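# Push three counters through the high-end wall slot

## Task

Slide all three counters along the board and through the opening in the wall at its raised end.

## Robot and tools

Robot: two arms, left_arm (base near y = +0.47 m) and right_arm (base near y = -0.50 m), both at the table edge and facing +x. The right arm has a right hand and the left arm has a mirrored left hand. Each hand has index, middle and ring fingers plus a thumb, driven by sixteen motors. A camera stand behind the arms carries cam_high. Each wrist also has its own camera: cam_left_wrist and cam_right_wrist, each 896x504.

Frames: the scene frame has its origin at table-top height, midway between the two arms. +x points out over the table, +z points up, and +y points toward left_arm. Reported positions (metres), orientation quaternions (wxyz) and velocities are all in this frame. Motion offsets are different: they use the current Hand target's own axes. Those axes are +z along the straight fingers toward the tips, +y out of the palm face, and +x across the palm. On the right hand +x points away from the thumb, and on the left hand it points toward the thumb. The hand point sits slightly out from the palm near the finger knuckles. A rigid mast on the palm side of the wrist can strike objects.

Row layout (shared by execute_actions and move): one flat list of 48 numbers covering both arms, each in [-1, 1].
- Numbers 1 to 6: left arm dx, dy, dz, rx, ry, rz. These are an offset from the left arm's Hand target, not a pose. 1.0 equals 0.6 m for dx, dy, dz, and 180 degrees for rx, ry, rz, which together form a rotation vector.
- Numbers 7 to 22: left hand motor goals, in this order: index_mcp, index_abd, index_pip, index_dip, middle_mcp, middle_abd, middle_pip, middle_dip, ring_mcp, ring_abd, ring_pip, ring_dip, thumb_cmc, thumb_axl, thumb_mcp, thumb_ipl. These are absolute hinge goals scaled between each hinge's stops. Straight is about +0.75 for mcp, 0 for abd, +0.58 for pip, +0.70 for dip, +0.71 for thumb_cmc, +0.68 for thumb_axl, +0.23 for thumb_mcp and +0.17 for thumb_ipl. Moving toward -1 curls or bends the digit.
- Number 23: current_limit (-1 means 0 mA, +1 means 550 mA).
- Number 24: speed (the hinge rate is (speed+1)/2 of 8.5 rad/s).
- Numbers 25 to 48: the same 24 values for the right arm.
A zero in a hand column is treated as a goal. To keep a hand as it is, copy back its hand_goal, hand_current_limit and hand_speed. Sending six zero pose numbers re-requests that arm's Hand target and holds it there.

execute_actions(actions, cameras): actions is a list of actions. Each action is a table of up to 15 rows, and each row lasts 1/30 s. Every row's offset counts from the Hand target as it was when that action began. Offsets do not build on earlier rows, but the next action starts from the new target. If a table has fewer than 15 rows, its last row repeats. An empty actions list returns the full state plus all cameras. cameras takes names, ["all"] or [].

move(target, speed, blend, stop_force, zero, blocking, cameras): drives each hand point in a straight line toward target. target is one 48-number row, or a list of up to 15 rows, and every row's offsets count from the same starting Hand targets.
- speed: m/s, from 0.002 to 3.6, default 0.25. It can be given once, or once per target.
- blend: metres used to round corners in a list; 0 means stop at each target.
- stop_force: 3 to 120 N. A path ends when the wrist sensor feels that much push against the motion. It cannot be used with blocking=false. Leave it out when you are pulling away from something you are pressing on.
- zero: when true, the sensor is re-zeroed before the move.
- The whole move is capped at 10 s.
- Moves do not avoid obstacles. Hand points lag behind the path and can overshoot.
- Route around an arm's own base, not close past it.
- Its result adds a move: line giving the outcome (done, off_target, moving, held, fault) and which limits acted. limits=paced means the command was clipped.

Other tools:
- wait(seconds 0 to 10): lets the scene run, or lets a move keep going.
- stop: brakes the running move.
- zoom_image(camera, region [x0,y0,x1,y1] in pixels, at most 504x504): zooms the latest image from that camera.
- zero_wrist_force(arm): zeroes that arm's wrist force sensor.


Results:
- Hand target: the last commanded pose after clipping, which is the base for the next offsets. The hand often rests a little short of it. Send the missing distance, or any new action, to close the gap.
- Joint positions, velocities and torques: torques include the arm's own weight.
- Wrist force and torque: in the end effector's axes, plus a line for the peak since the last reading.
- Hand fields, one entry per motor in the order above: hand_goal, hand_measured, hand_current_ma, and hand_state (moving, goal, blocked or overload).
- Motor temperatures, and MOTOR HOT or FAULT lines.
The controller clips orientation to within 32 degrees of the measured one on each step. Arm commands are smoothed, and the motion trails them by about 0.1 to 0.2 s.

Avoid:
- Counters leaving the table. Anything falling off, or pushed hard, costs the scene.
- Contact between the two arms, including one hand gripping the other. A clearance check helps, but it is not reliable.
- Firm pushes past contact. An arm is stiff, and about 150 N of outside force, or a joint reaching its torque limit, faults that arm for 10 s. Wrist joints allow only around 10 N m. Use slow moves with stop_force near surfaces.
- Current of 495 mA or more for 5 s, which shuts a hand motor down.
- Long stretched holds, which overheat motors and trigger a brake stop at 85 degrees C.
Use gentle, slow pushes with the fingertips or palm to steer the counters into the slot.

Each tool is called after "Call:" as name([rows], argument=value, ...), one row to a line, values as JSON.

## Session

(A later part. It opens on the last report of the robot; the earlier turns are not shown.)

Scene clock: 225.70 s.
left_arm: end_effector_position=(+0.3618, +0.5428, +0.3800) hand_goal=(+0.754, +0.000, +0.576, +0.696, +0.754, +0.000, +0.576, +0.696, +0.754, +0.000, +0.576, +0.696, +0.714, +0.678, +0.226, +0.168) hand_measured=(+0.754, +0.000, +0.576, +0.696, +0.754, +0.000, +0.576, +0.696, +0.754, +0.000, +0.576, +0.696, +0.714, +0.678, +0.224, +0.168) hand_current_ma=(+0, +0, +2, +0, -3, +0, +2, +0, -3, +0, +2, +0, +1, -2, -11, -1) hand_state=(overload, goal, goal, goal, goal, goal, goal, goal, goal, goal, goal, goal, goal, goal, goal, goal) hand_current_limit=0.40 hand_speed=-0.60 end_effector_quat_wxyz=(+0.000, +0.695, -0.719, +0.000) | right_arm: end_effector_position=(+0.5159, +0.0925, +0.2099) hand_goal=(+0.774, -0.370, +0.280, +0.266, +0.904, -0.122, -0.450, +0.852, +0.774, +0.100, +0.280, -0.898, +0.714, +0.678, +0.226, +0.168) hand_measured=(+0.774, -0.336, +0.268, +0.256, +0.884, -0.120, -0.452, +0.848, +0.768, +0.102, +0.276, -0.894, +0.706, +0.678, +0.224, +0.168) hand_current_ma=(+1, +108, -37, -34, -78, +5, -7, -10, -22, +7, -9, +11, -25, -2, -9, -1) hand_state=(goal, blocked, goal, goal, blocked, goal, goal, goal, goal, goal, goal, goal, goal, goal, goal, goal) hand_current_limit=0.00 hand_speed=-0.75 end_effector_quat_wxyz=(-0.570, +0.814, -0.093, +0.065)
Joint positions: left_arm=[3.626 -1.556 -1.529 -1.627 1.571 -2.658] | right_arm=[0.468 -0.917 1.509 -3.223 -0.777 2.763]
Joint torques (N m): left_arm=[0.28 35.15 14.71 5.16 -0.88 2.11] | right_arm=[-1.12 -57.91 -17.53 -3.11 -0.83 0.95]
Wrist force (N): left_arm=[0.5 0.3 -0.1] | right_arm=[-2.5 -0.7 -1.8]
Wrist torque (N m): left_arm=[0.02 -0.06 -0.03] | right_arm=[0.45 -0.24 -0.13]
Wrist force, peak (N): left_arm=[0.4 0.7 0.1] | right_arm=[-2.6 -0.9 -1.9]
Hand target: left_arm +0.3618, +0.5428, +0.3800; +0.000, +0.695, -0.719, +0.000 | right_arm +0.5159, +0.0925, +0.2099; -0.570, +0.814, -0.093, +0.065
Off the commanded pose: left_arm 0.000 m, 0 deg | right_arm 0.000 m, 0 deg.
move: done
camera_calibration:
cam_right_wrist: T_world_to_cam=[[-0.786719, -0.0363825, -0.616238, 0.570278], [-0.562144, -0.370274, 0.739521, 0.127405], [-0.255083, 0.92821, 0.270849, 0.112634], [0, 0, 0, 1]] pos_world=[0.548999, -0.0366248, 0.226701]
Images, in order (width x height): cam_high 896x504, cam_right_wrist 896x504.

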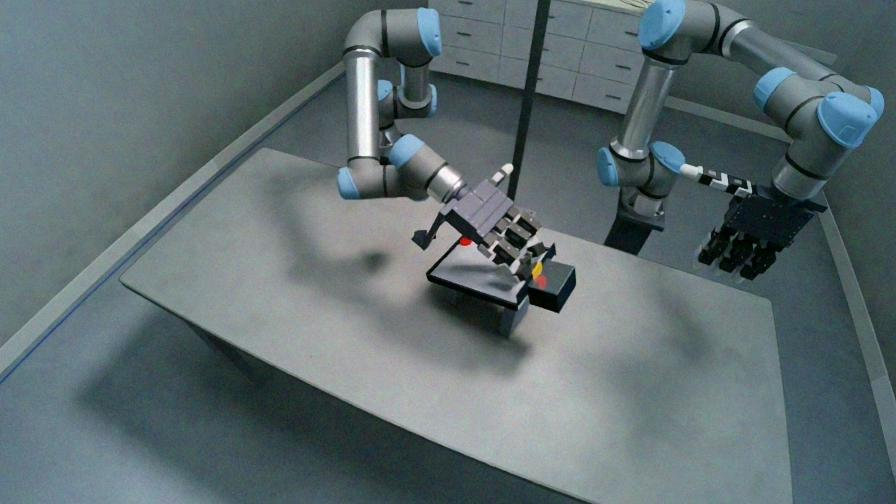

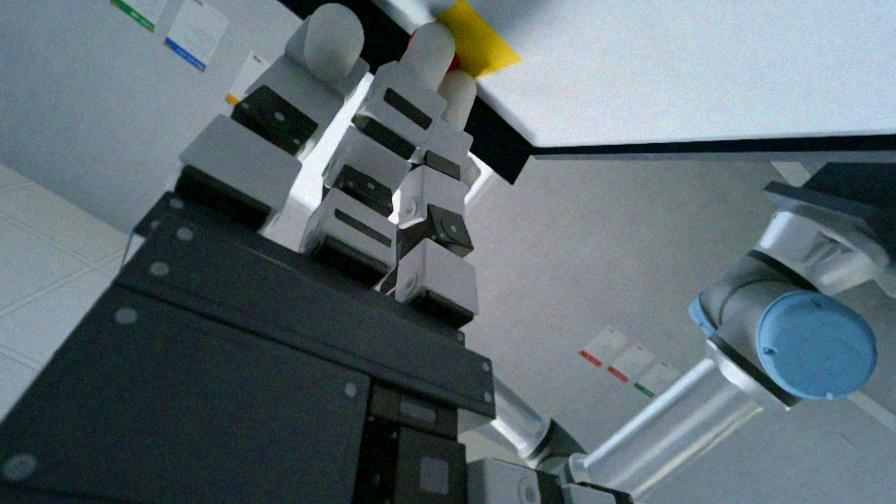

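Call:
move([
  [0,0,0,0,0,0,0.754,0,0.576,0.696,0.754,0,0.576,0.696,0.754,0,0.576,0.696,0.714,0.678,0.226,0.168,0.4,-0.6,0,0,0,0,0,0,0.774,-0.37,0.279,0.265,0.911,-0.115,-0.343,0.739,0.774,0.1,0.279,-0.899,0.714,0.678,0.226,0.168,0.0,-0.9],
  [0,0,0,0,0,0,0.754,0,0.576,0.696,0.754,0,0.576,0.696,0.754,0,0.576,0.696,0.714,0.678,0.226,0.168,0.4,-0.6,-0.004,0,0,0,0,0,0.774,-0.345,0.279,0.265,0.908,-0.11,-0.212,0.612,0.774,0.1,0.279,-0.899,0.714,0.678,0.226,0.168,0.0,-0.9],
  [0,0,0,0,0,0,0.754,0,0.576,0.696,0.754,0,0.576,0.696,0.754,0,0.576,0.696,0.714,0.678,0.226,0.168,0.4,-0.6,-0.0167,0,0,0,0,0,0.774,-0.3,0.279,0.265,0.908,-0.11,-0.212,0.612,0.774,0.1,0.279,-0.899,0.714,0.678,0.226,0.168,0.0,-0.9],
  [0,0,0,0,0,0,0.754,0,0.576,0.696,0.754,0,0.576,0.696,0.754,0,0.576,0.696,0.714,0.678,0.226,0.168,0.4,-0.6,-0.0167,0,0,0,0,0,0.774,-0.3,0.279,0.265,0.89,-0.11,-0.047,0.467,0.774,0.1,0.279,-0.899,0.714,0.678,0.226,0.168,0.0,-0.9],
], speed=0.012, cameras=["cam_high","cam_right_wrist"])

Call:
zoom_image(camera="cam_high", region=[490, 230, 560, 300])

Call:
zoom_image(camera="cam_right_wrist", region=[220, 0, 540, 260])

Scene clock: 230.50 s.
left_arm: end_effector_position=(+0.3618, +0.5428, +0.3800) hand_goal=(+0.754, +0.000, +0.576, +0.696, +0.754, +0.000, +0.576, +0.696, +0.754, +0.000, +0.576, +0.696, +0.714, +0.678, +0.226, +0.168) hand_measured=(+0.754, +0.000, +0.576, +0.696, +0.754, +0.000, +0.576, +0.696, +0.754, +0.000, +0.576, +0.696, +0.714, +0.678, +0.224, +0.168) hand_current_ma=(+0, +0, +2, +0, -3, +0, +2, +0, -3, +0, +2, +0, +1, -2, -11, -1) hand_state=(overload, goal, goal, goal, goal, goal, goal, goal, goal, goal, goal, goal, goal, goal, goal, goal) hand_current_limit=0.40 hand_speed=-0.60 end_effector_quat_wxyz=(+0.000, +0.695, -0.719, +0.000) | right_arm: end_effector_position=(+0.5061, +0.0947, +0.2099) hand_goal=(+0.774, -0.300, +0.280, +0.266, +0.890, -0.110, -0.046, +0.468, +0.774, +0.100, +0.280, -0.898, +0.714, +0.678, +0.226, +0.168) hand_measured=(+0.768, -0.298, +0.278, +0.264, +0.880, -0.114, -0.054, +0.470, +0.768, +0.102, +0.276, -0.894, +0.706, +0.678, +0.224, +0.168) hand_current_ma=(-23, +4, -3, -4, -32, -11, -23, +7, -22, +7, -9, +11, -25, -2, -9, -1) hand_state=(goal, goal, goal, goal, goal, goal, goal, goal, goal, goal, goal, goal, goal, goal, goal, goal) hand_current_limit=0.00 hand_speed=-0.90 end_effector_quat_wxyz=(-0.570, +0.814, -0.093, +0.065)
Joint positions: left_arm=[3.626 -1.556 -1.529 -1.627 1.571 -2.658] | right_arm=[0.479 -0.928 1.529 -3.238 -0.786 2.77]
Joint torques (N m): left_arm=[1.12 35.13 15.76 5.1 -0.58 2.07] | right_arm=[-5.68 -41.63 -25.13 -0.6 3.14 -1.32]
Wrist force (N): left_arm=[0.5 0.5 -0.1] | right_arm=[-0.3 0.8 0.8]
Wrist torque (N m): left_arm=[0.04 -0.06 -0.04] | right_arm=[0.23 -0.05 -0.15]
Wrist force, peak (N): left_arm=[0.5 0.7 -0.2] | right_arm=[-2.5 -0.8 -2.0]
Hand target: left_arm +0.3618, +0.5428, +0.3800; +0.000, +0.695, -0.719, +0.000 | right_arm +0.5061, +0.0947, +0.2099; -0.570, +0.814, -0.093, +0.065
Off the commanded pose: left_arm 0.000 m, 0 deg | right_arm 0.000 m, 0 deg.
move: done
camera_calibration:
cam_right_wrist: T_world_to_cam=[[-0.786719, -0.0363825, -0.616238, 0.56273], [-0.562144, -0.370274, 0.739521, 0.122804], [-0.255083, 0.92821, 0.270849, 0.108025], [0, 0, 0, 1]] pos_world=[0.539299, -0.0343248, 0.226701]
Images, in order (width x height): cam_high 896x504, cam_right_wrist 896x504.

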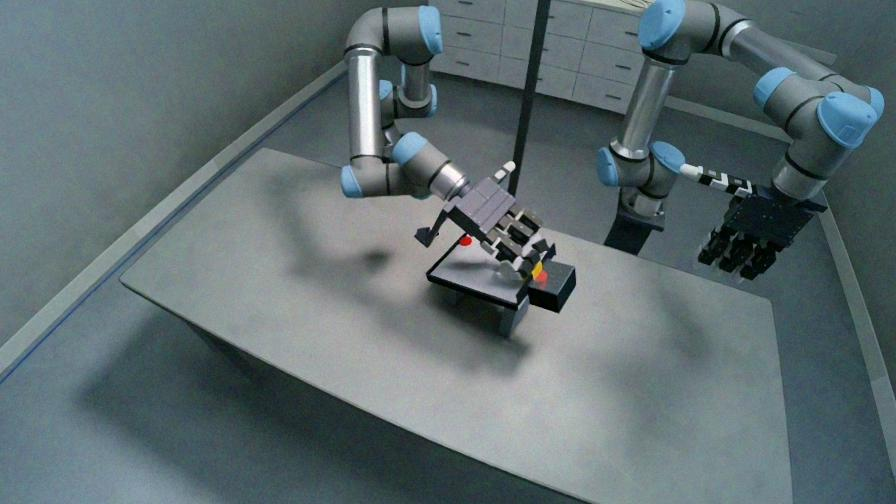

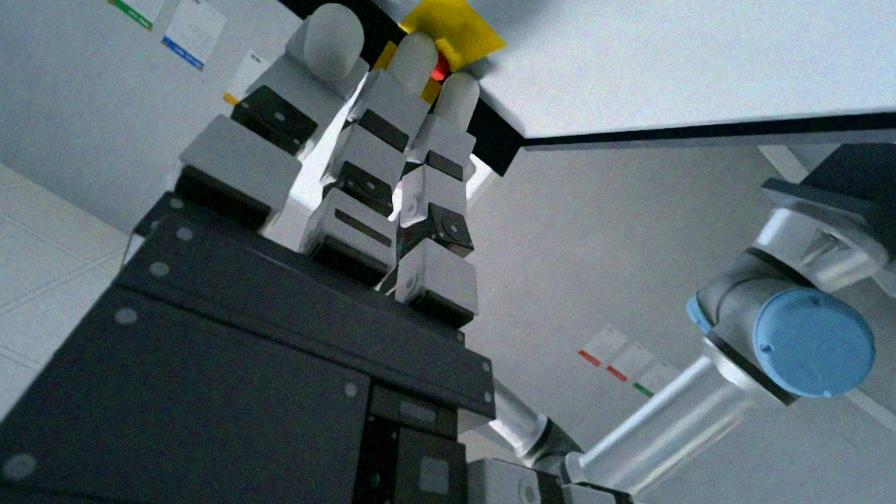

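Scaled by 7.200.

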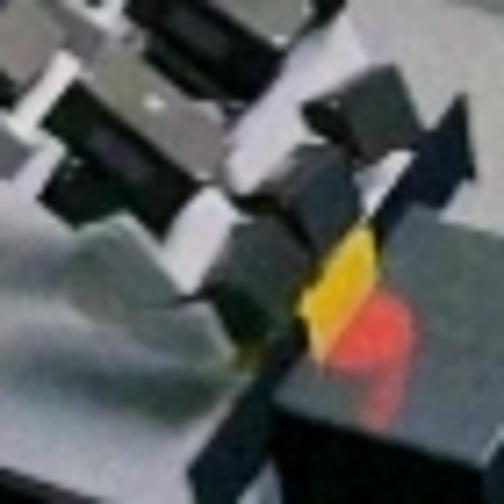

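Scaled by 1.575.

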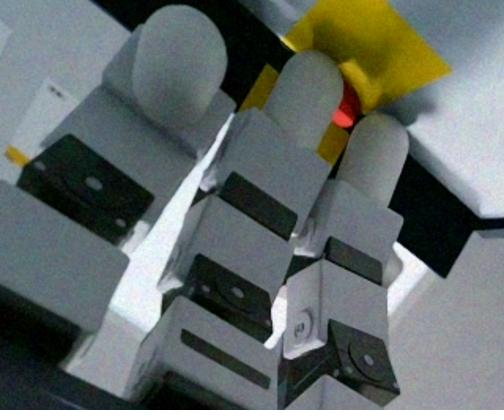

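Call:
move([
  [0,0,0,0,0,0,0.754,0,0.576,0.696,0.754,0,0.576,0.696,0.754,0,0.576,0.696,0.714,0.678,0.226,0.168,0.4,-0.6,-0.009,0,0,0,0,0,0.774,-0.27,0.279,0.265,0.89,-0.11,-0.047,0.467,0.774,0.1,0.279,-0.899,0.714,0.678,0.226,0.168,0.0,-0.9],
  [0,0,0,0,0,0,0.754,0,0.576,0.696,0.754,0,0.576,0.696,0.754,0,0.576,0.696,0.714,0.678,0.226,0.168,0.4,-0.6,-0.009,0,0,0,0,0,0.774,-0.27,0.279,0.265,0.867,-0.1,0.079,0.367,0.774,0.1,0.279,-0.899,0.714,0.678,0.226,0.168,0.0,-0.9],
], speed=0.012, cameras=["cam_high","cam_right_wrist"])

Call:
zoom_image(camera="cam_high", region=[490, 230, 560, 300])

Call:
zoom_image(camera="cam_right_wrist", region=[220, 0, 540, 260])

Scene clock: 232.60 s.
left_arm: end_effector_position=(+0.3618, +0.5428, +0.3800) hand_goal=(+0.754, +0.000, +0.576, +0.696, +0.754, +0.000, +0.576, +0.696, +0.754, +0.000, +0.576, +0.696, +0.714, +0.678, +0.226, +0.168) hand_measured=(+0.754, +0.000, +0.576, +0.696, +0.754, +0.000, +0.576, +0.696, +0.754, +0.000, +0.576, +0.696, +0.714, +0.678, +0.224, +0.168) hand_current_ma=(+0, +0, +2, +0, -3, +0, +2, +0, -3, +0, +2, +0, +1, -2, -11, -1) hand_state=(overload, goal, goal, goal, goal, goal, goal, goal, goal, goal, goal, goal, goal, goal, goal, goal) hand_current_limit=0.40 hand_speed=-0.60 end_effector_quat_wxyz=(+0.000, +0.695, -0.719, +0.000) | right_arm: end_effector_position=(+0.5008, +0.0960, +0.2100) hand_goal=(+0.774, -0.270, +0.280, +0.266, +0.868, -0.100, +0.080, +0.368, +0.774, +0.100, +0.280, -0.898, +0.714, +0.678, +0.226, +0.168) hand_measured=(+0.766, -0.272, +0.278, +0.264, +0.860, -0.104, +0.074, +0.370, +0.768, +0.102, +0.276, -0.894, +0.706, +0.678, +0.224, +0.168) hand_current_ma=(-24, -6, -3, -4, -26, -7, -18, +8, -22, +6, -9, +11, -25, -2, -9, -1) hand_state=(goal, goal, goal, goal, goal, goal, goal, goal, goal, goal, goal, goal, goal, goal, goal, goal) hand_current_limit=0.00 hand_speed=-0.90 end_effector_quat_wxyz=(-0.570, +0.814, -0.093, +0.065)
Joint positions: left_arm=[3.626 -1.556 -1.529 -1.627 1.571 -2.658] | right_arm=[0.484 -0.934 1.539 -3.245 -0.791 2.774]
Joint torques (N m): left_arm=[1.34 35.59 15.97 5.16 -0.89 2.09] | right_arm=[-4.99 -43.53 -25.47 -0.66 2.74 -1.4]
Wrist force (N): left_arm=[0.4 0.2 -0.3] | right_arm=[-0.3 0.6 0.8]
Wrist torque (N m): left_arm=[0.03 -0.05 -0.03] | right_arm=[0.23 -0.04 -0.16]
Wrist force, peak (N): left_arm=[0.5 0.5 -0.4] | right_arm=[-0.4 0.9 1.0]
Hand target: left_arm +0.3618, +0.5428, +0.3800; +0.000, +0.695, -0.719, +0.000 | right_arm +0.5008, +0.0960, +0.2099; -0.570, +0.814, -0.093, +0.065
Off the commanded pose: left_arm 0.000 m, 0 deg | right_arm 0.000 m, 0 deg.
move: done
camera_calibration:
cam_right_wrist: T_world_to_cam=[[-0.786719, -0.0363825, -0.616238, 0.558604], [-0.562144, -0.370274, 0.739521, 0.120269], [-0.255083, 0.92821, 0.270849, 0.105559], [0, 0, 0, 1]] pos_world=[0.533999, -0.0331248, 0.226701]
Images, in order (width x height): cam_high 896x504, cam_right_wrist 896x504.

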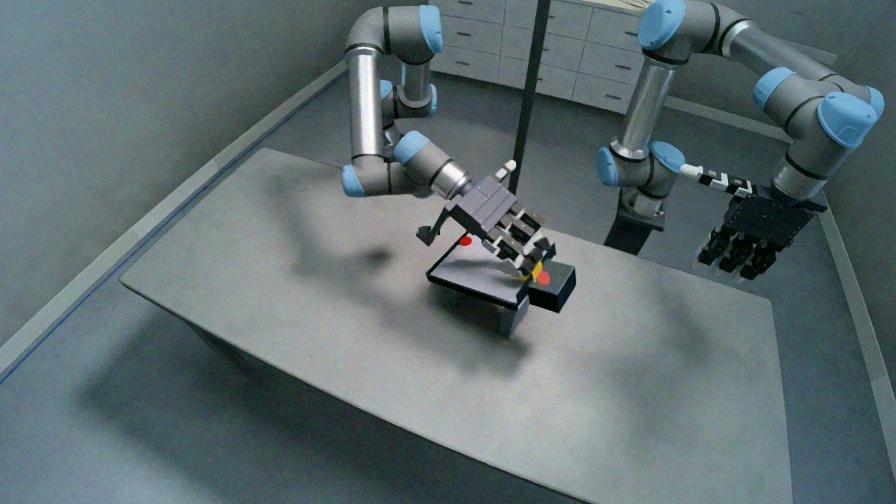

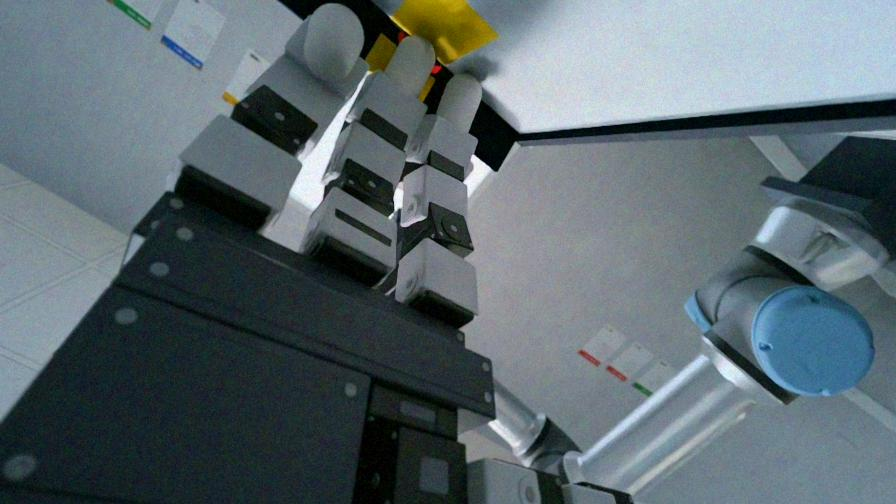

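Scaled by 7.200.

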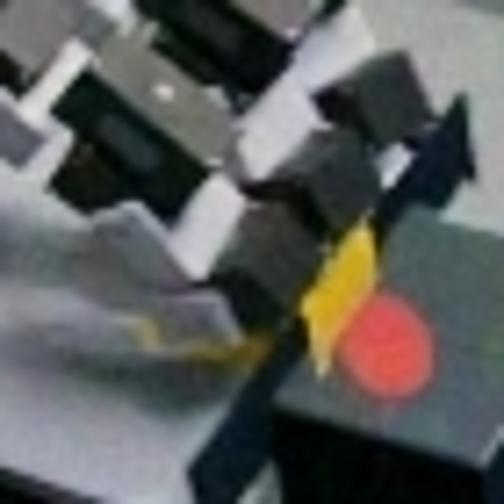

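Scaled by 1.575.

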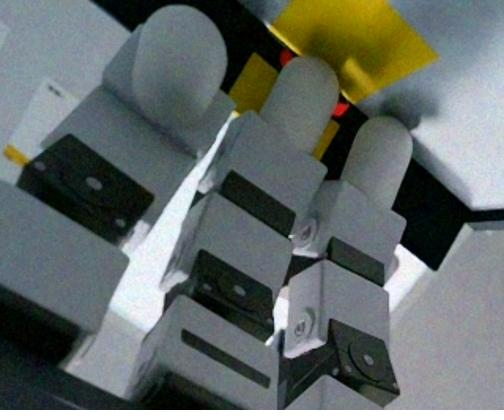

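Call:
move(target=[0,0,0,0,0,0,0.754,0,0.576,0.696,0.754,0,0.576,0.696,0.754,0,0.576,0.696,0.714,0.678,0.226,0.168,0.4,-0.6,0,0,0,0,0,0,0.774,-0.1,0.279,-0.899,0.867,-0.1,0.079,0.367,0.774,0.1,0.279,-0.899,0.714,0.678,0.226,0.168,0.0,-0.7], speed=0.012)

Call:
move(target=[0,0,0,0,0,0,0.754,0,0.576,0.696,0.754,0,0.576,0.696,0.754,0,0.576,0.696,0.714,0.678,0.226,0.168,0.4,-0.6,0,-0.0064,0.0077,0,0,0,0.774,-0.1,0.279,-0.899,0.867,-0.1,0.079,0.367,0.774,0.1,0.279,-0.899,0.714,0.678,0.226,0.168,0.0,-0.7], speed=0.01, stop_force=3, cameras=["cam_high","cam_right_wrist"])

Call:
zoom_image(camera="cam_high", region=[490, 230, 560, 300])

Call:
zoom_image(camera="cam_right_wrist", region=[220, 0, 540, 260])

Scene clock: 235.73 s.
left_arm: end_effector_position=(+0.3618, +0.5428, +0.3800) hand_goal=(+0.754, +0.000, +0.576, +0.696, +0.754, +0.000, +0.576, +0.696, +0.754, +0.000, +0.576, +0.696, +0.714, +0.678, +0.226, +0.168) hand_measured=(+0.754, +0.000, +0.576, +0.696, +0.754, +0.000, +0.576, +0.696, +0.754, +0.000, +0.576, +0.696, +0.714, +0.678, +0.224, +0.168) hand_current_ma=(+0, +0, +2, +0, -3, +0, +2, +0, -3, +0, +2, +0, +1, -2, -11, -1) hand_state=(overload, goal, goal, goal, goal, goal, goal, goal, goal, goal, goal, goal, goal, goal, goal, goal) hand_current_limit=0.40 hand_speed=-0.60 end_effector_quat_wxyz=(+0.000, +0.695, -0.719, +0.000) | right_arm: end_effector_position=(+0.5008, +0.0960, +0.2099) hand_goal=(+0.774, -0.100, +0.280, -0.898, +0.868, -0.100, +0.080, +0.368, +0.774, +0.100, +0.280, -0.898, +0.714, +0.678, +0.226, +0.168) hand_measured=(+0.766, -0.102, +0.278, -0.894, +0.860, -0.104, +0.074, +0.370, +0.768, +0.102, +0.276, -0.894, +0.706, +0.678, +0.224, +0.168) hand_current_ma=(-24, -7, -3, +9, -26, -7, -18, +8, -22, +6, -9, +11, -25, -2, -9, -1) hand_state=(goal, goal, goal, goal, goal, goal, goal, goal, goal, goal, goal, goal, goal, goal, goal, goal) hand_current_limit=0.00 hand_speed=-0.70 end_effector_quat_wxyz=(-0.570, +0.814, -0.093, +0.065)
Joint positions: left_arm=[3.626 -1.556 -1.529 -1.627 1.571 -2.658] | right_arm=[0.484 -0.934 1.539 -3.245 -0.791 2.774]
Joint torques (N m): left_arm=[1.61 35.45 14.9 5.13 -0.8 2.1] | right_arm=[-4.45 -40.68 -25.03 -0.46 3.07 -1.37]
Wrist force (N): left_arm=[0.6 0.3 -0.2] | right_arm=[-0.1 0.9 0.9]
Wrist torque (N m): left_arm=[0.04 -0.08 -0.02] | right_arm=[0.25 -0.07 -0.13]
Wrist force, peak (N): left_arm=[0.5 0.6 -0.2] | right_arm=[-0.3 0.9 1.0]
Hand target: left_arm +0.3618, +0.5428, +0.3800; +0.000, +0.695, -0.719, +0.000 | right_arm +0.5008, +0.0960, +0.2099; -0.570, +0.814, -0.093, +0.065
Off the commanded pose: left_arm 0.000 m, 0 deg | right_arm 0.000 m, 0 deg.
move: done

Scene clock: 237.37 s.
left_arm: end_effector_position=(+0.3618, +0.5428, +0.3800) hand_goal=(+0.754, +0.000, +0.576, +0.696, +0.754, +0.000, +0.576, +0.696, +0.754, +0.000, +0.576, +0.696, +0.714, +0.678, +0.226, +0.168) hand_measured=(+0.754, +0.000, +0.576, +0.696, +0.754, +0.000, +0.576, +0.696, +0.754, +0.000, +0.576, +0.696, +0.714, +0.678, +0.224, +0.168) hand_current_ma=(+0, +0, +2, +0, -3, +0, +2, +0, -3, +0, +2, +0, +1, -2, -11, -1) hand_state=(overload, goal, goal, goal, goal, goal, goal, goal, goal, goal, goal, goal, goal, goal, goal, goal) hand_current_limit=0.40 hand_speed=-0.60 end_effector_quat_wxyz=(+0.000, +0.695, -0.719, +0.000) | right_arm: end_effector_position=(+0.5020, +0.1011, +0.2118) hand_goal=(+0.774, -0.100, +0.280, -0.898, +0.868, -0.100, +0.080, +0.368, +0.774, +0.100, +0.280, -0.898, +0.714, +0.678, +0.226, +0.168) hand_measured=(+0.766, -0.102, +0.278, -0.894, +0.846, -0.104, +0.062, +0.362, +0.768, +0.102, +0.276, -0.894, +0.706, +0.678, +0.224, +0.168) hand_current_ma=(-24, -7, -3, +9, -87, -10, -60, -18, -22, +6, -9, +11, -25, -2, -9, -1) hand_state=(goal, goal, goal, goal, blocked, goal, goal, goal, goal, goal, goal, goal, goal, goal, goal, goal) hand_current_limit=0.00 hand_speed=-0.70 end_effector_quat_wxyz=(-0.570, +0.814, -0.093, +0.065)
Joint positions: left_arm=[3.626 -1.556 -1.529 -1.627 1.571 -2.658] | right_arm=[0.491 -0.927 1.522 -3.238 -0.797 2.778]
Joint torques (N m): left_arm=[1.28 35.08 16.12 5.07 -0.78 2.02] | right_arm=[-5.57 -59.34 -13.19 -3.28 3.19 -1.8]
Wrist force (N): left_arm=[0.5 0.6 -0.2] | right_arm=[-0.2 0.7 -1.9]
Wrist torque (N m): left_arm=[0.07 -0.06 -0.04] | right_arm=[0.43 0.07 -0.13]
Wrist force, peak (N): left_arm=[0.5 0.6 -0.2] | right_arm=[0.1 -0.6 -5.1]
Hand target: left_arm +0.3618, +0.5428, +0.3800; +0.000, +0.695, -0.719, +0.000 | right_arm +0.5020, +0.1011, +0.2118; -0.570, +0.814, -0.093, +0.065
Off the commanded pose: left_arm 0.000 m, 0 deg | right_arm 0.000 m, 0 deg.
move: contact (right_arm)
camera_calibration:
cam_right_wrist: T_world_to_cam=[[-0.786719, -0.0363825, -0.616238, 0.560905], [-0.562144, -0.370274, 0.739521, 0.121427], [-0.255083, 0.92821, 0.270849, 0.100617], [0, 0, 0, 1]] pos_world=[0.535199, -0.0280248, 0.228601]
Images, in order (width x height): cam_high 896x504, cam_right_wrist 896x504.

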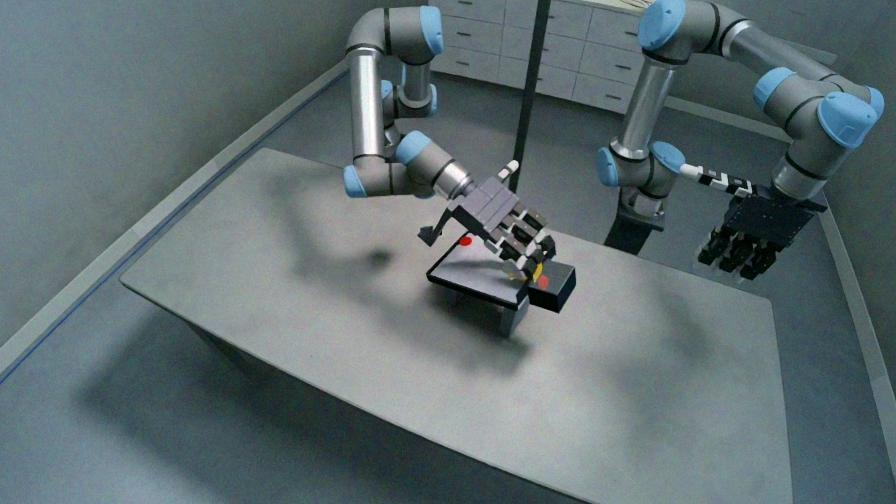

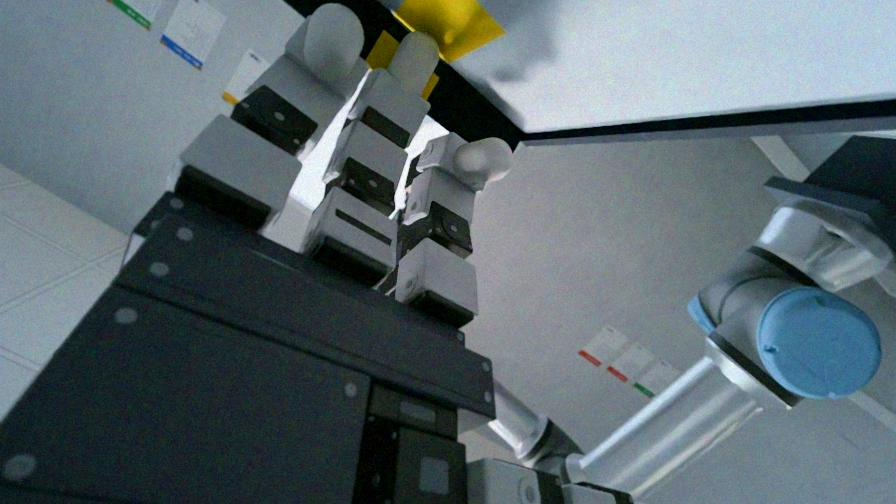

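Scaled by 7.200.

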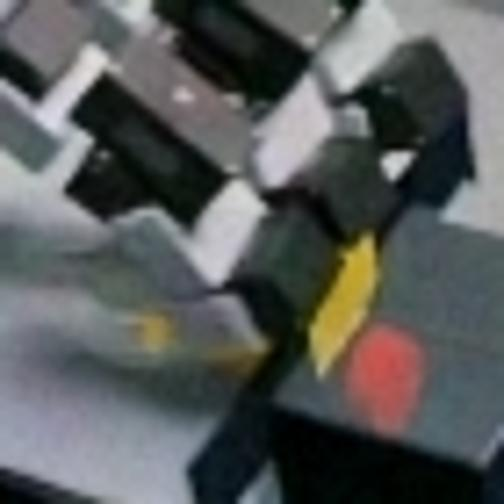

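Scaled by 1.575.

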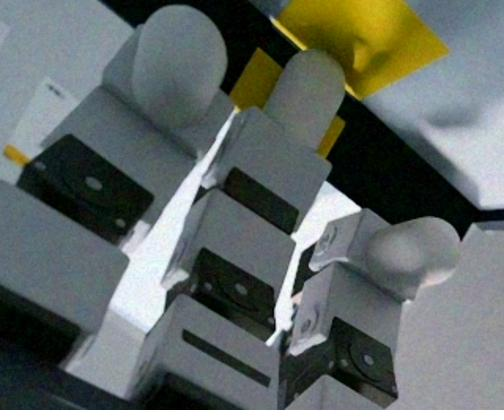

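Call:
move([
  [0,0,0,0,0,0,0.754,0,0.576,0.696,0.754,0,0.576,0.696,0.754,0,0.576,0.696,0.714,0.678,0.226,0.168,0.4,-0.6,0,0.0217,-0.0362,0,0,0,0.774,-0.1,0.279,-0.899,0.867,-0.1,0.079,0.367,0.774,0.1,0.279,-0.899,0.714,0.678,0.226,0.168,0.0,-0.7],
  [0,0,0,0,0,0,0.754,0,0.576,0.696,0.754,0,0.576,0.696,0.754,0,0.576,0.696,0.714,0.678,0.226,0.168,0.4,-0.6,0,0.0005,-0.1303,0,0,0,0.774,0,0.279,-0.899,0.890,0,-0.047,0.467,0.774,0,0.279,-0.899,0.714,0.678,0.226,0.168,0.0,-0.5],
  [0,0,0,0,0,0,0.754,0,0.576,0.696,0.754,0,0.576,0.696,0.754,0,0.576,0.696,0.714,0.678,0.226,0.168,0.4,-0.6,-0.0722,0.1613,-0.3292,0,0,0,0.774,0,0.279,-0.899,0.890,0,-0.047,0.467,0.774,0,0.279,-0.899,0.714,0.678,0.226,0.168,0.0,-0.5],
  [0,0,0,0,0,0,0.754,0,0.576,0.696,0.754,0,0.576,0.696,0.754,0,0.576,0.696,0.714,0.678,0.226,0.168,0.4,-0.6,-0.0722,0.1995,-0.297,0,0,0,0.774,0,0.279,-0.899,0.890,0,-0.047,0.467,0.774,0,0.279,-0.899,0.714,0.678,0.226,0.168,0.0,-0.5],
], speed=0.2, blend=[0.01,0,0.015,0], cameras=["cam_high","cam_left_wrist"])

Call:
zoom_image(camera="cam_high", region=[420, 210, 490, 280])

Call:
zoom_image(camera="cam_left_wrist", region=[190, 250, 310, 350])

Call:
zoom_image(camera="cam_high", region=[490, 230, 590, 320])

Scene clock: 242.00 s.
left_arm: end_effector_position=(+0.3618, +0.5428, +0.3800) hand_goal=(+0.754, +0.000, +0.576, +0.696, +0.754, +0.000, +0.576, +0.696, +0.754, +0.000, +0.576, +0.696, +0.714, +0.678, +0.226, +0.168) hand_measured=(+0.754, +0.000, +0.576, +0.696, +0.754, +0.000, +0.576, +0.696, +0.754, +0.000, +0.576, +0.696, +0.714, +0.678, +0.224, +0.168) hand_current_ma=(+0, +0, +2, +0, -3, +0, +2, +0, -3, +0, +2, +0, +1, -2, -11, -1) hand_state=(overload, goal, goal, goal, goal, goal, goal, goal, goal, goal, goal, goal, goal, goal, goal, goal) hand_current_limit=0.40 hand_speed=-0.60 end_effector_quat_wxyz=(+0.000, +0.695, -0.719, +0.000) | right_arm: end_effector_position=(+0.4127, -0.0921, +0.1604) hand_goal=(+0.774, +0.000, +0.280, -0.898, +0.890, +0.000, -0.046, +0.468, +0.774, +0.000, +0.280, -0.898, +0.714, +0.678, +0.226, +0.168) hand_measured=(+0.766, -0.002, +0.278, -0.894, +0.868, -0.002, -0.046, +0.464, +0.766, +0.002, +0.276, -0.894, +0.706, +0.678, +0.224, +0.168) hand_current_ma=(-29, -6, -3, +9, -81, -7, +2, -9, -26, +6, -9, +10, -25, -2, -9, -1) hand_state=(goal, goal, goal, goal, blocked, goal, goal, goal, goal, goal, goal, goal, goal, goal, goal, goal) hand_current_limit=0.00 hand_speed=-0.50 end_effector_quat_wxyz=(-0.570, +0.814, -0.093, +0.065)
Joint positions: left_arm=[3.626 -1.556 -1.529 -1.627 1.571 -2.658] | right_arm=[0.21 -1.222 2.175 -3.399 -0.563 2.527]
Joint torques (N m): left_arm=[1.31 36.07 15.97 5.14 -0.87 2.1] | right_arm=[1.92 -23.05 -7.47 -3.8 3.13 -1.6]
Wrist force (N): left_arm=[0.6 0.3 -0.3] | right_arm=[-0.4 0.6 0.9]
Wrist torque (N m): left_arm=[0.04 -0.08 -0.02] | right_arm=[0.20 -0.02 -0.06]
Wrist force, peak (N): left_arm=[0.5 0.6 -0.5] | right_arm=[-0.5 2.4 2.0]
Hand target: left_arm +0.3618, +0.5428, +0.3800; +0.000, +0.695, -0.719, +0.000 | right_arm +0.4127, -0.0921, +0.1603; -0.570, +0.814, -0.093, +0.065
Off the commanded pose: left_arm 0.000 m, 0 deg | right_arm 0.000 m, 0 deg.
move: done
camera_calibration:
cam_left_wrist: T_world_to_cam=[[0.642651, 0.764379, 0.0522042, -0.706693], [0.510739, -0.478199, 0.714472, -0.243785], [0.571091, -0.432493, -0.697714, 0.416328], [0, 0, 0, 1]] pos_world=[0.340906, 0.603662, 0.501547]
Images, in order (width x height): cam_high 896x504, cam_left_wrist 896x504.

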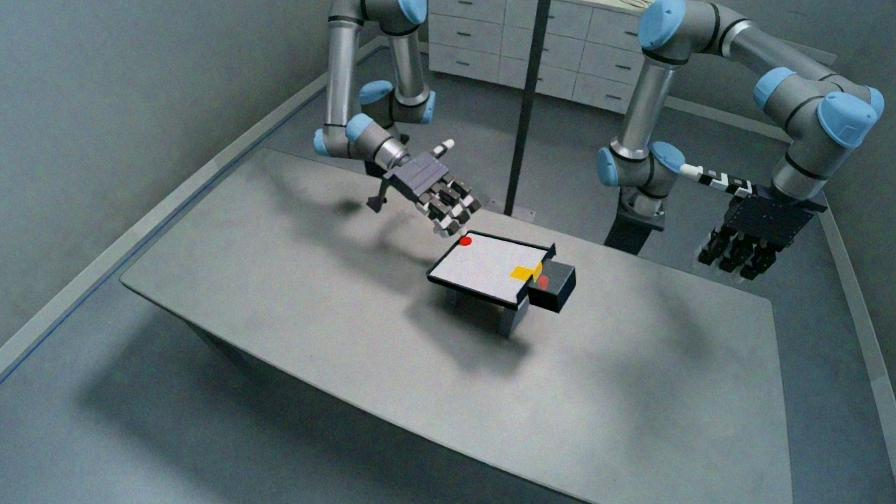

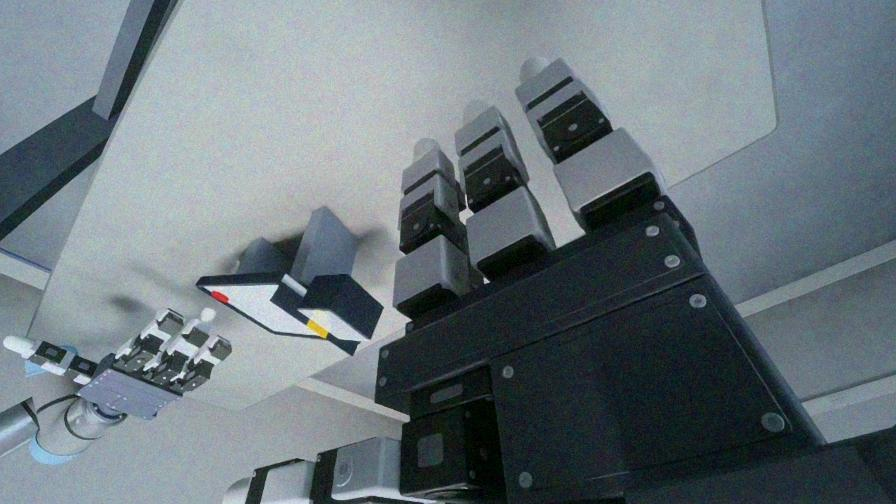

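Scaled by 7.200.

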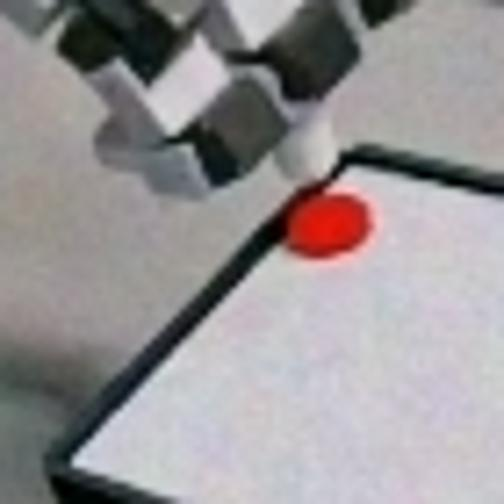

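Scaled by 4.200.

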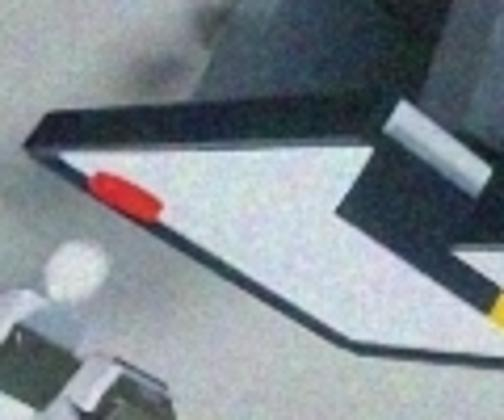

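Scaled by 5.040.

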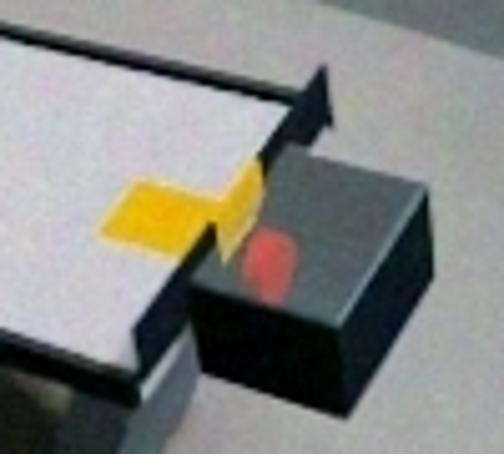

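Call:
move(target=[0,0,0,0,0,0,0.754,0,0.576,0.696,0.754,0,0.576,0.696,0.754,0,0.576,0.696,0.714,0.678,0.226,0.168,0.4,-0.6,0.0017,0.0192,0.0185,0,0,0,0.774,0,0.279,-0.899,0.890,0,-0.047,0.467,0.774,0,0.279,-0.899,0.714,0.678,0.226,0.168,0.0,-0.5], speed=0.08)

Call:
move(target=[0,0,0,0,0,0,0.754,0,0.576,0.696,0.754,0,0.576,0.696,0.754,0,0.576,0.696,0.714,0.678,0.226,0.168,0.4,-0.6,0,0.0166,0.0139,0,0,0,0.774,0,0.279,-0.899,0.890,0,-0.047,0.467,0.774,0,0.279,-0.899,0.714,0.678,0.226,0.168,0.0,-0.5], speed=0.012, stop_force=3, cameras=["cam_high","cam_left_wrist"])

Call:
zoom_image(camera="cam_high", region=[420, 210, 490, 280])

Scene clock: 243.77 s.
left_arm: end_effector_position=(+0.3618, +0.5428, +0.3800) hand_goal=(+0.754, +0.000, +0.576, +0.696, +0.754, +0.000, +0.576, +0.696, +0.754, +0.000, +0.576, +0.696, +0.714, +0.678, +0.226, +0.168) hand_measured=(+0.754, +0.000, +0.576, +0.696, +0.754, +0.000, +0.576, +0.696, +0.754, +0.000, +0.576, +0.696, +0.714, +0.678, +0.224, +0.168) hand_current_ma=(+0, +0, +2, +0, -3, +0, +2, +0, -3, +0, +2, +0, +1, -2, -11, -1) hand_state=(overload, goal, goal, goal, goal, goal, goal, goal, goal, goal, goal, goal, goal, goal, goal, goal) hand_current_limit=0.40 hand_speed=-0.60 end_effector_quat_wxyz=(+0.000, +0.695, -0.719, +0.000) | right_arm: end_effector_position=(+0.4152, -0.0859, +0.1457) hand_goal=(+0.774, +0.000, +0.280, -0.898, +0.890, +0.000, -0.046, +0.468, +0.774, +0.000, +0.280, -0.898, +0.714, +0.678, +0.226, +0.168) hand_measured=(+0.766, -0.002, +0.278, -0.894, +0.868, -0.002, -0.046, +0.464, +0.766, +0.002, +0.276, -0.894, +0.706, +0.678, +0.224, +0.168) hand_current_ma=(-29, -6, -3, +9, -81, -7, +2, -9, -26, +6, -9, +10, -25, -2, -9, -1) hand_state=(goal, goal, goal, goal, blocked, goal, goal, goal, goal, goal, goal, goal, goal, goal, goal, goal) hand_current_limit=0.00 hand_speed=-0.50 end_effector_quat_wxyz=(-0.570, +0.814, -0.093, +0.065) end_effector_velocity=(+0.000, +0.000, +0.001) end_effector_angular_velocity=(+0.000, +0.003, -0.001)
Joint positions: left_arm=[3.626 -1.556 -1.529 -1.627 1.571 -2.658] | right_arm=[0.222 -1.176 2.166 -3.449 -0.573 2.542]
Joint velocities: left_arm=[within noise] | right_arm=[-0.001 -0.004 0 0.006 0 0.001]
Joint torques (N m): left_arm=[1.42 35.05 17.16 4.96 -0.8 2.14] | right_arm=[-4.88 -45.73 -6.51 -0.51 1.39 -0.92]
Wrist force (N): left_arm=[0.4 0.4 -0.4] | right_arm=[-0.5 0.6 0.8]
Wrist torque (N m): left_arm=[0.07 -0.05 -0.04] | right_arm=[0.23 -0.01 -0.17]
Wrist force, peak (N): left_arm=[0.6 0.5 -0.2] | right_arm=[-0.5 1.0 1.3]
Hand target: left_arm +0.3618, +0.5428, +0.3800; +0.000, +0.695, -0.719, +0.000 | right_arm +0.4151, -0.0860, +0.1457; -0.570, +0.814, -0.093, +0.065
Off the commanded pose: left_arm 0.000 m, 0 deg | right_arm 0.000 m, 0 deg.
move: done

Scene clock: 244.97 s.
left_arm: end_effector_position=(+0.3618, +0.5428, +0.3800) hand_goal=(+0.754, +0.000, +0.576, +0.696, +0.754, +0.000, +0.576, +0.696, +0.754, +0.000, +0.576, +0.696, +0.714, +0.678, +0.226, +0.168) hand_measured=(+0.754, +0.000, +0.576, +0.696, +0.754, +0.000, +0.576, +0.696, +0.754, +0.000, +0.576, +0.696, +0.714, +0.678, +0.224, +0.168) hand_current_ma=(+0, +0, +2, +0, -3, +0, +2, +0, -3, +0, +2, +0, +1, -2, -11, -1) hand_state=(overload, goal, goal, goal, goal, goal, goal, goal, goal, goal, goal, goal, goal, goal, goal, goal) hand_current_limit=0.40 hand_speed=-0.60 end_effector_quat_wxyz=(+0.000, +0.695, -0.719, +0.000) | right_arm: end_effector_position=(+0.4155, -0.0846, +0.1417) hand_goal=(+0.774, +0.000, +0.280, -0.898, +0.890, +0.000, -0.046, +0.468, +0.774, +0.000, +0.280, -0.898, +0.714, +0.678, +0.226, +0.168) hand_measured=(+0.766, -0.002, +0.278, -0.894, +0.886, -0.002, -0.050, +0.466, +0.766, +0.002, +0.276, -0.894, +0.706, +0.678, +0.224, +0.168) hand_current_ma=(-29, -6, -3, +9, -14, -7, -11, -8, -27, +6, -9, +10, -25, -2, -9, -1) hand_state=(goal, goal, goal, goal, goal, goal, goal, goal, goal, goal, goal, goal, goal, goal, goal, goal) hand_current_limit=0.00 hand_speed=-0.50 end_effector_quat_wxyz=(-0.570, +0.814, -0.093, +0.065)
Joint positions: left_arm=[3.626 -1.556 -1.529 -1.627 1.571 -2.658] | right_arm=[0.225 -1.164 2.165 -3.462 -0.575 2.545]
Joint torques (N m): left_arm=[2.32 35.22 15.64 5.07 -0.82 2.17] | right_arm=[-7.11 -43.57 -6.23 -3.11 3.51 -1.77]
Wrist force (N): left_arm=[0.2 0.3 -0.2] | right_arm=[-0.3 0.5 0.8]
Wrist torque (N m): left_arm=[0.04 -0.02 -0.05] | right_arm=[0.25 -0.03 -0.13]
Wrist force, peak (N): left_arm=[0.3 0.5 -0.4] | right_arm=[-0.4 -0.9 -1.6]
Hand target: left_arm +0.3618, +0.5428, +0.3800; +0.000, +0.695, -0.719, +0.000 | right_arm +0.4155, -0.0846, +0.1417; -0.570, +0.814, -0.093, +0.065 (not the last commanded pose)
Off the commanded pose: left_arm 0.000 m, 0 deg | right_arm 0.009 m, 0 deg.
move: contact (right_arm)
camera_calibration:
cam_left_wrist: T_world_to_cam=[[0.642651, 0.764379, 0.0522042, -0.706693], [0.510739, -0.478199, 0.714472, -0.243785], [0.571091, -0.432493, -0.697714, 0.416328], [0, 0, 0, 1]] pos_world=[0.340906, 0.603662, 0.501547]
Images, in order (width x height): cam_high 896x504, cam_left_wrist 896x504.

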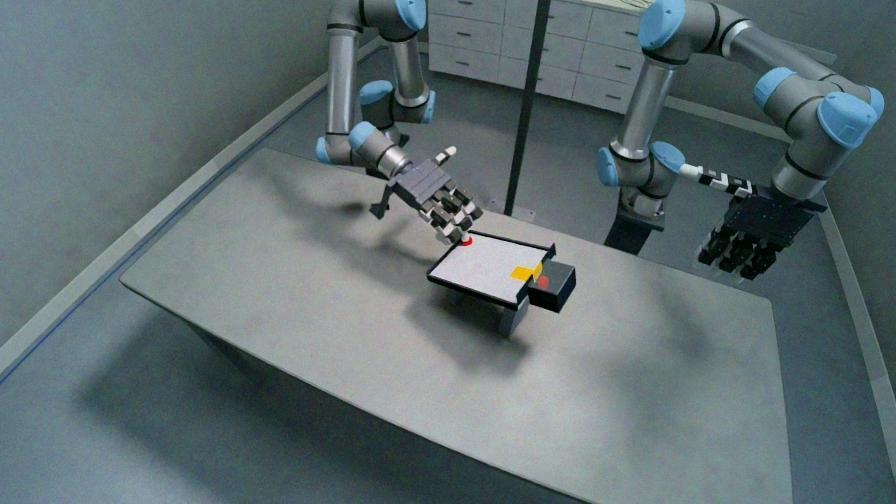

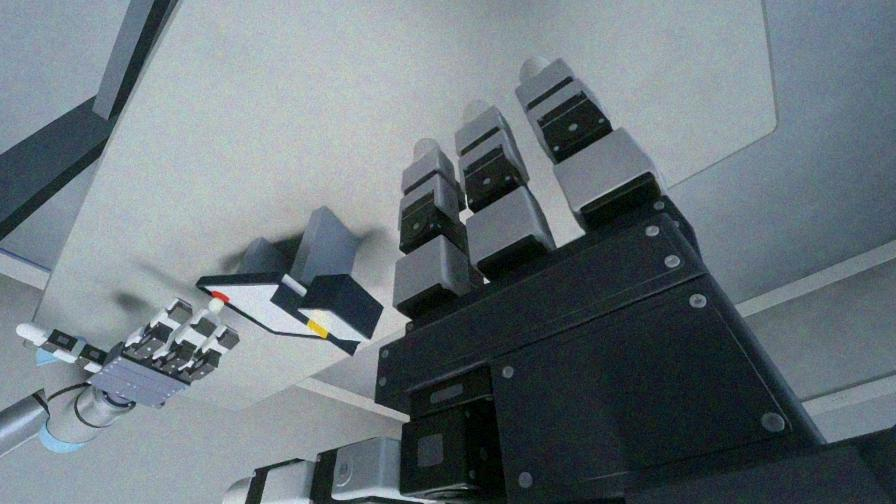

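Scaled by 7.200.

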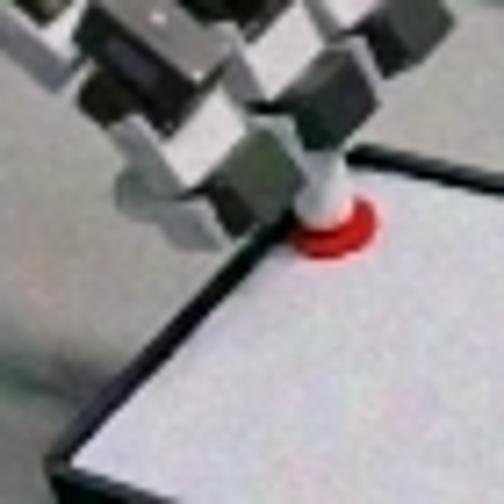

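Call:
move([
  [0,0,0,0,0,0,0.754,0,0.576,0.696,0.754,0,0.576,0.696,0.754,0,0.576,0.696,0.714,0.678,0.226,0.168,0.4,-0.6,0,0.0022,0.0018,0,0,0,0.774,0,0.279,-0.899,0.890,0,-0.047,0.467,0.774,0,0.279,-0.899,0.714,0.678,0.226,0.168,0.0,-0.5],
  [0,0,0,0,0,0,0.754,0,0.576,0.696,0.754,0,0.576,0.696,0.754,0,0.576,0.696,0.714,0.678,0.226,0.168,0.4,-0.6,0.0833,0.0022,0.0018,0,0,0,0.774,0,0.279,-0.899,0.890,0,-0.047,0.467,0.774,0,0.279,-0.899,0.714,0.678,0.226,0.168,0.0,-0.5],
], speed=0.06, cameras=["cam_high","cam_left_wrist"])

Call:
zoom_image(camera="cam_high", region=[420, 220, 490, 290])

Call:
zoom_image(camera="cam_left_wrist", region=[190, 250, 310, 350])

Scene clock: 247.57 s.
left_arm: end_effector_position=(+0.3618, +0.5428, +0.3800) hand_goal=(+0.754, +0.000, +0.576, +0.696, +0.754, +0.000, +0.576, +0.696, +0.754, +0.000, +0.576, +0.696, +0.714, +0.678, +0.226, +0.168) hand_measured=(+0.754, +0.000, +0.576, +0.696, +0.754, +0.000, +0.576, +0.696, +0.754, +0.000, +0.576, +0.696, +0.714, +0.678, +0.224, +0.168) hand_current_ma=(+0, +0, +2, +0, -3, +0, +2, +0, -3, +0, +2, +0, +1, -2, -11, -1) hand_state=(overload, goal, goal, goal, goal, goal, goal, goal, goal, goal, goal, goal, goal, goal, goal, goal) hand_current_limit=0.40 hand_speed=-0.60 end_effector_quat_wxyz=(+0.000, +0.695, -0.719, +0.000) | right_arm: end_effector_position=(+0.4643, -0.0954, +0.1400) hand_goal=(+0.774, +0.000, +0.280, -0.898, +0.890, +0.000, -0.046, +0.468, +0.774, +0.000, +0.280, -0.898, +0.714, +0.678, +0.226, +0.168) hand_measured=(+0.766, -0.002, +0.278, -0.894, +0.906, +0.002, -0.046, +0.464, +0.766, +0.002, +0.276, -0.894, +0.706, +0.678, +0.224, +0.168) hand_current_ma=(-29, -6, -3, +9, +57, +3, +0, -8, -27, +6, -9, +10, -25, -2, -9, -1) hand_state=(goal, goal, goal, goal, goal, goal, goal, goal, goal, goal, goal, goal, goal, goal, goal, goal) hand_current_limit=0.00 hand_speed=-0.50 end_effector_quat_wxyz=(-0.570, +0.814, -0.093, +0.065)
Joint positions: left_arm=[3.626 -1.556 -1.529 -1.627 1.571 -2.658] | right_arm=[0.18 -1.112 2.064 -3.366 -0.54 2.489]
Joint torques (N m): left_arm=[1.99 35.88 15.66 4.91 -0.86 2.05] | right_arm=[8.83 -46.6 -9.68 -2.54 -1.93 2.55]
Wrist force (N): left_arm=[0.5 0.3 0.0] | right_arm=[-0.3 -1.8 -1.4]
Wrist torque (N m): left_arm=[0.01 -0.07 -0.02] | right_arm=[0.47 0.02 -0.16]
Wrist force, peak (N): left_arm=[0.5 0.6 -0.2] | right_arm=[-0.7 -3.1 -5.0]
Hand target: left_arm +0.3618, +0.5428, +0.3800; +0.000, +0.695, -0.719, +0.000 | right_arm +0.4643, -0.0953, +0.1400; -0.570, +0.814, -0.093, +0.065
Off the commanded pose: left_arm 0.000 m, 0 deg | right_arm 0.000 m, 0 deg.
move: done
camera_calibration:
cam_left_wrist: T_world_to_cam=[[0.642651, 0.764379, 0.0522042, -0.706693], [0.510739, -0.478199, 0.714472, -0.243785], [0.571091, -0.432493, -0.697714, 0.416328], [0, 0, 0, 1]] pos_world=[0.340906, 0.603662, 0.501547]
Images, in order (width x height): cam_high 896x504, cam_left_wrist 896x504.

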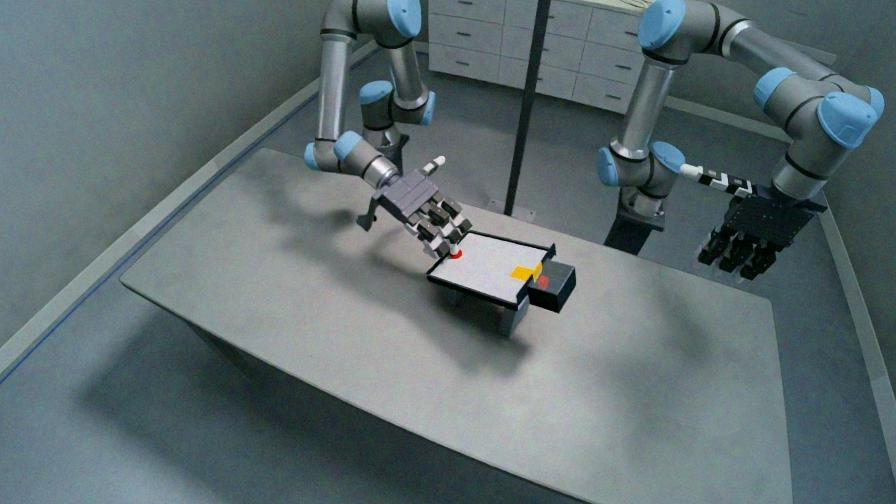

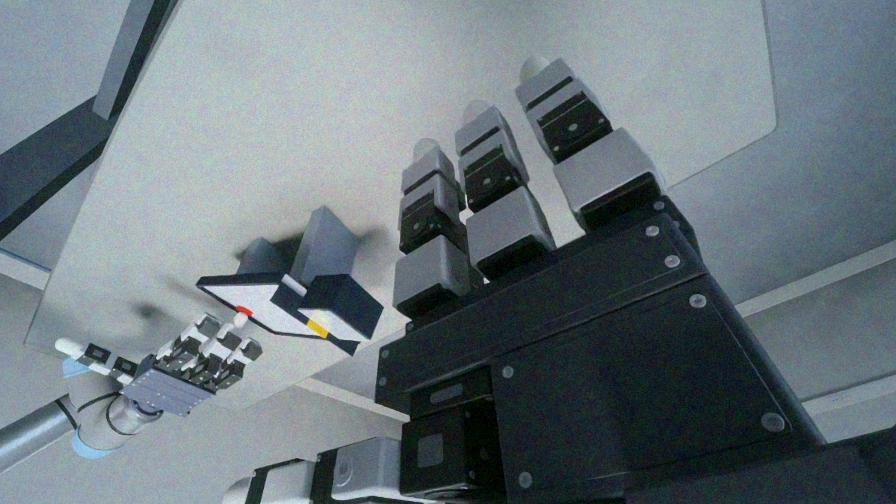

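Scaled by 7.200.

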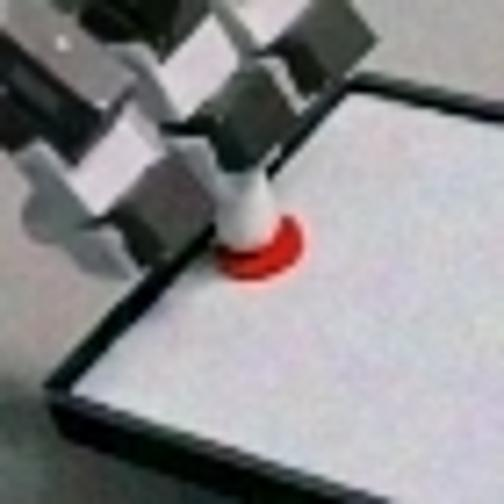

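Scaled by 4.200.

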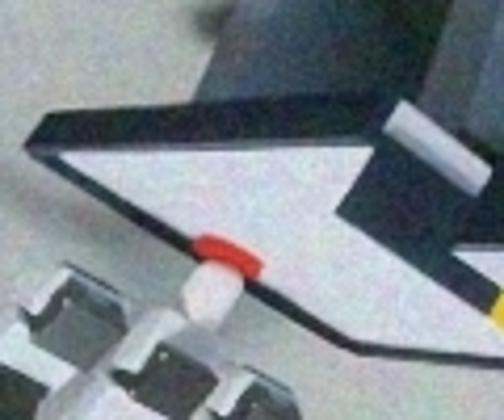

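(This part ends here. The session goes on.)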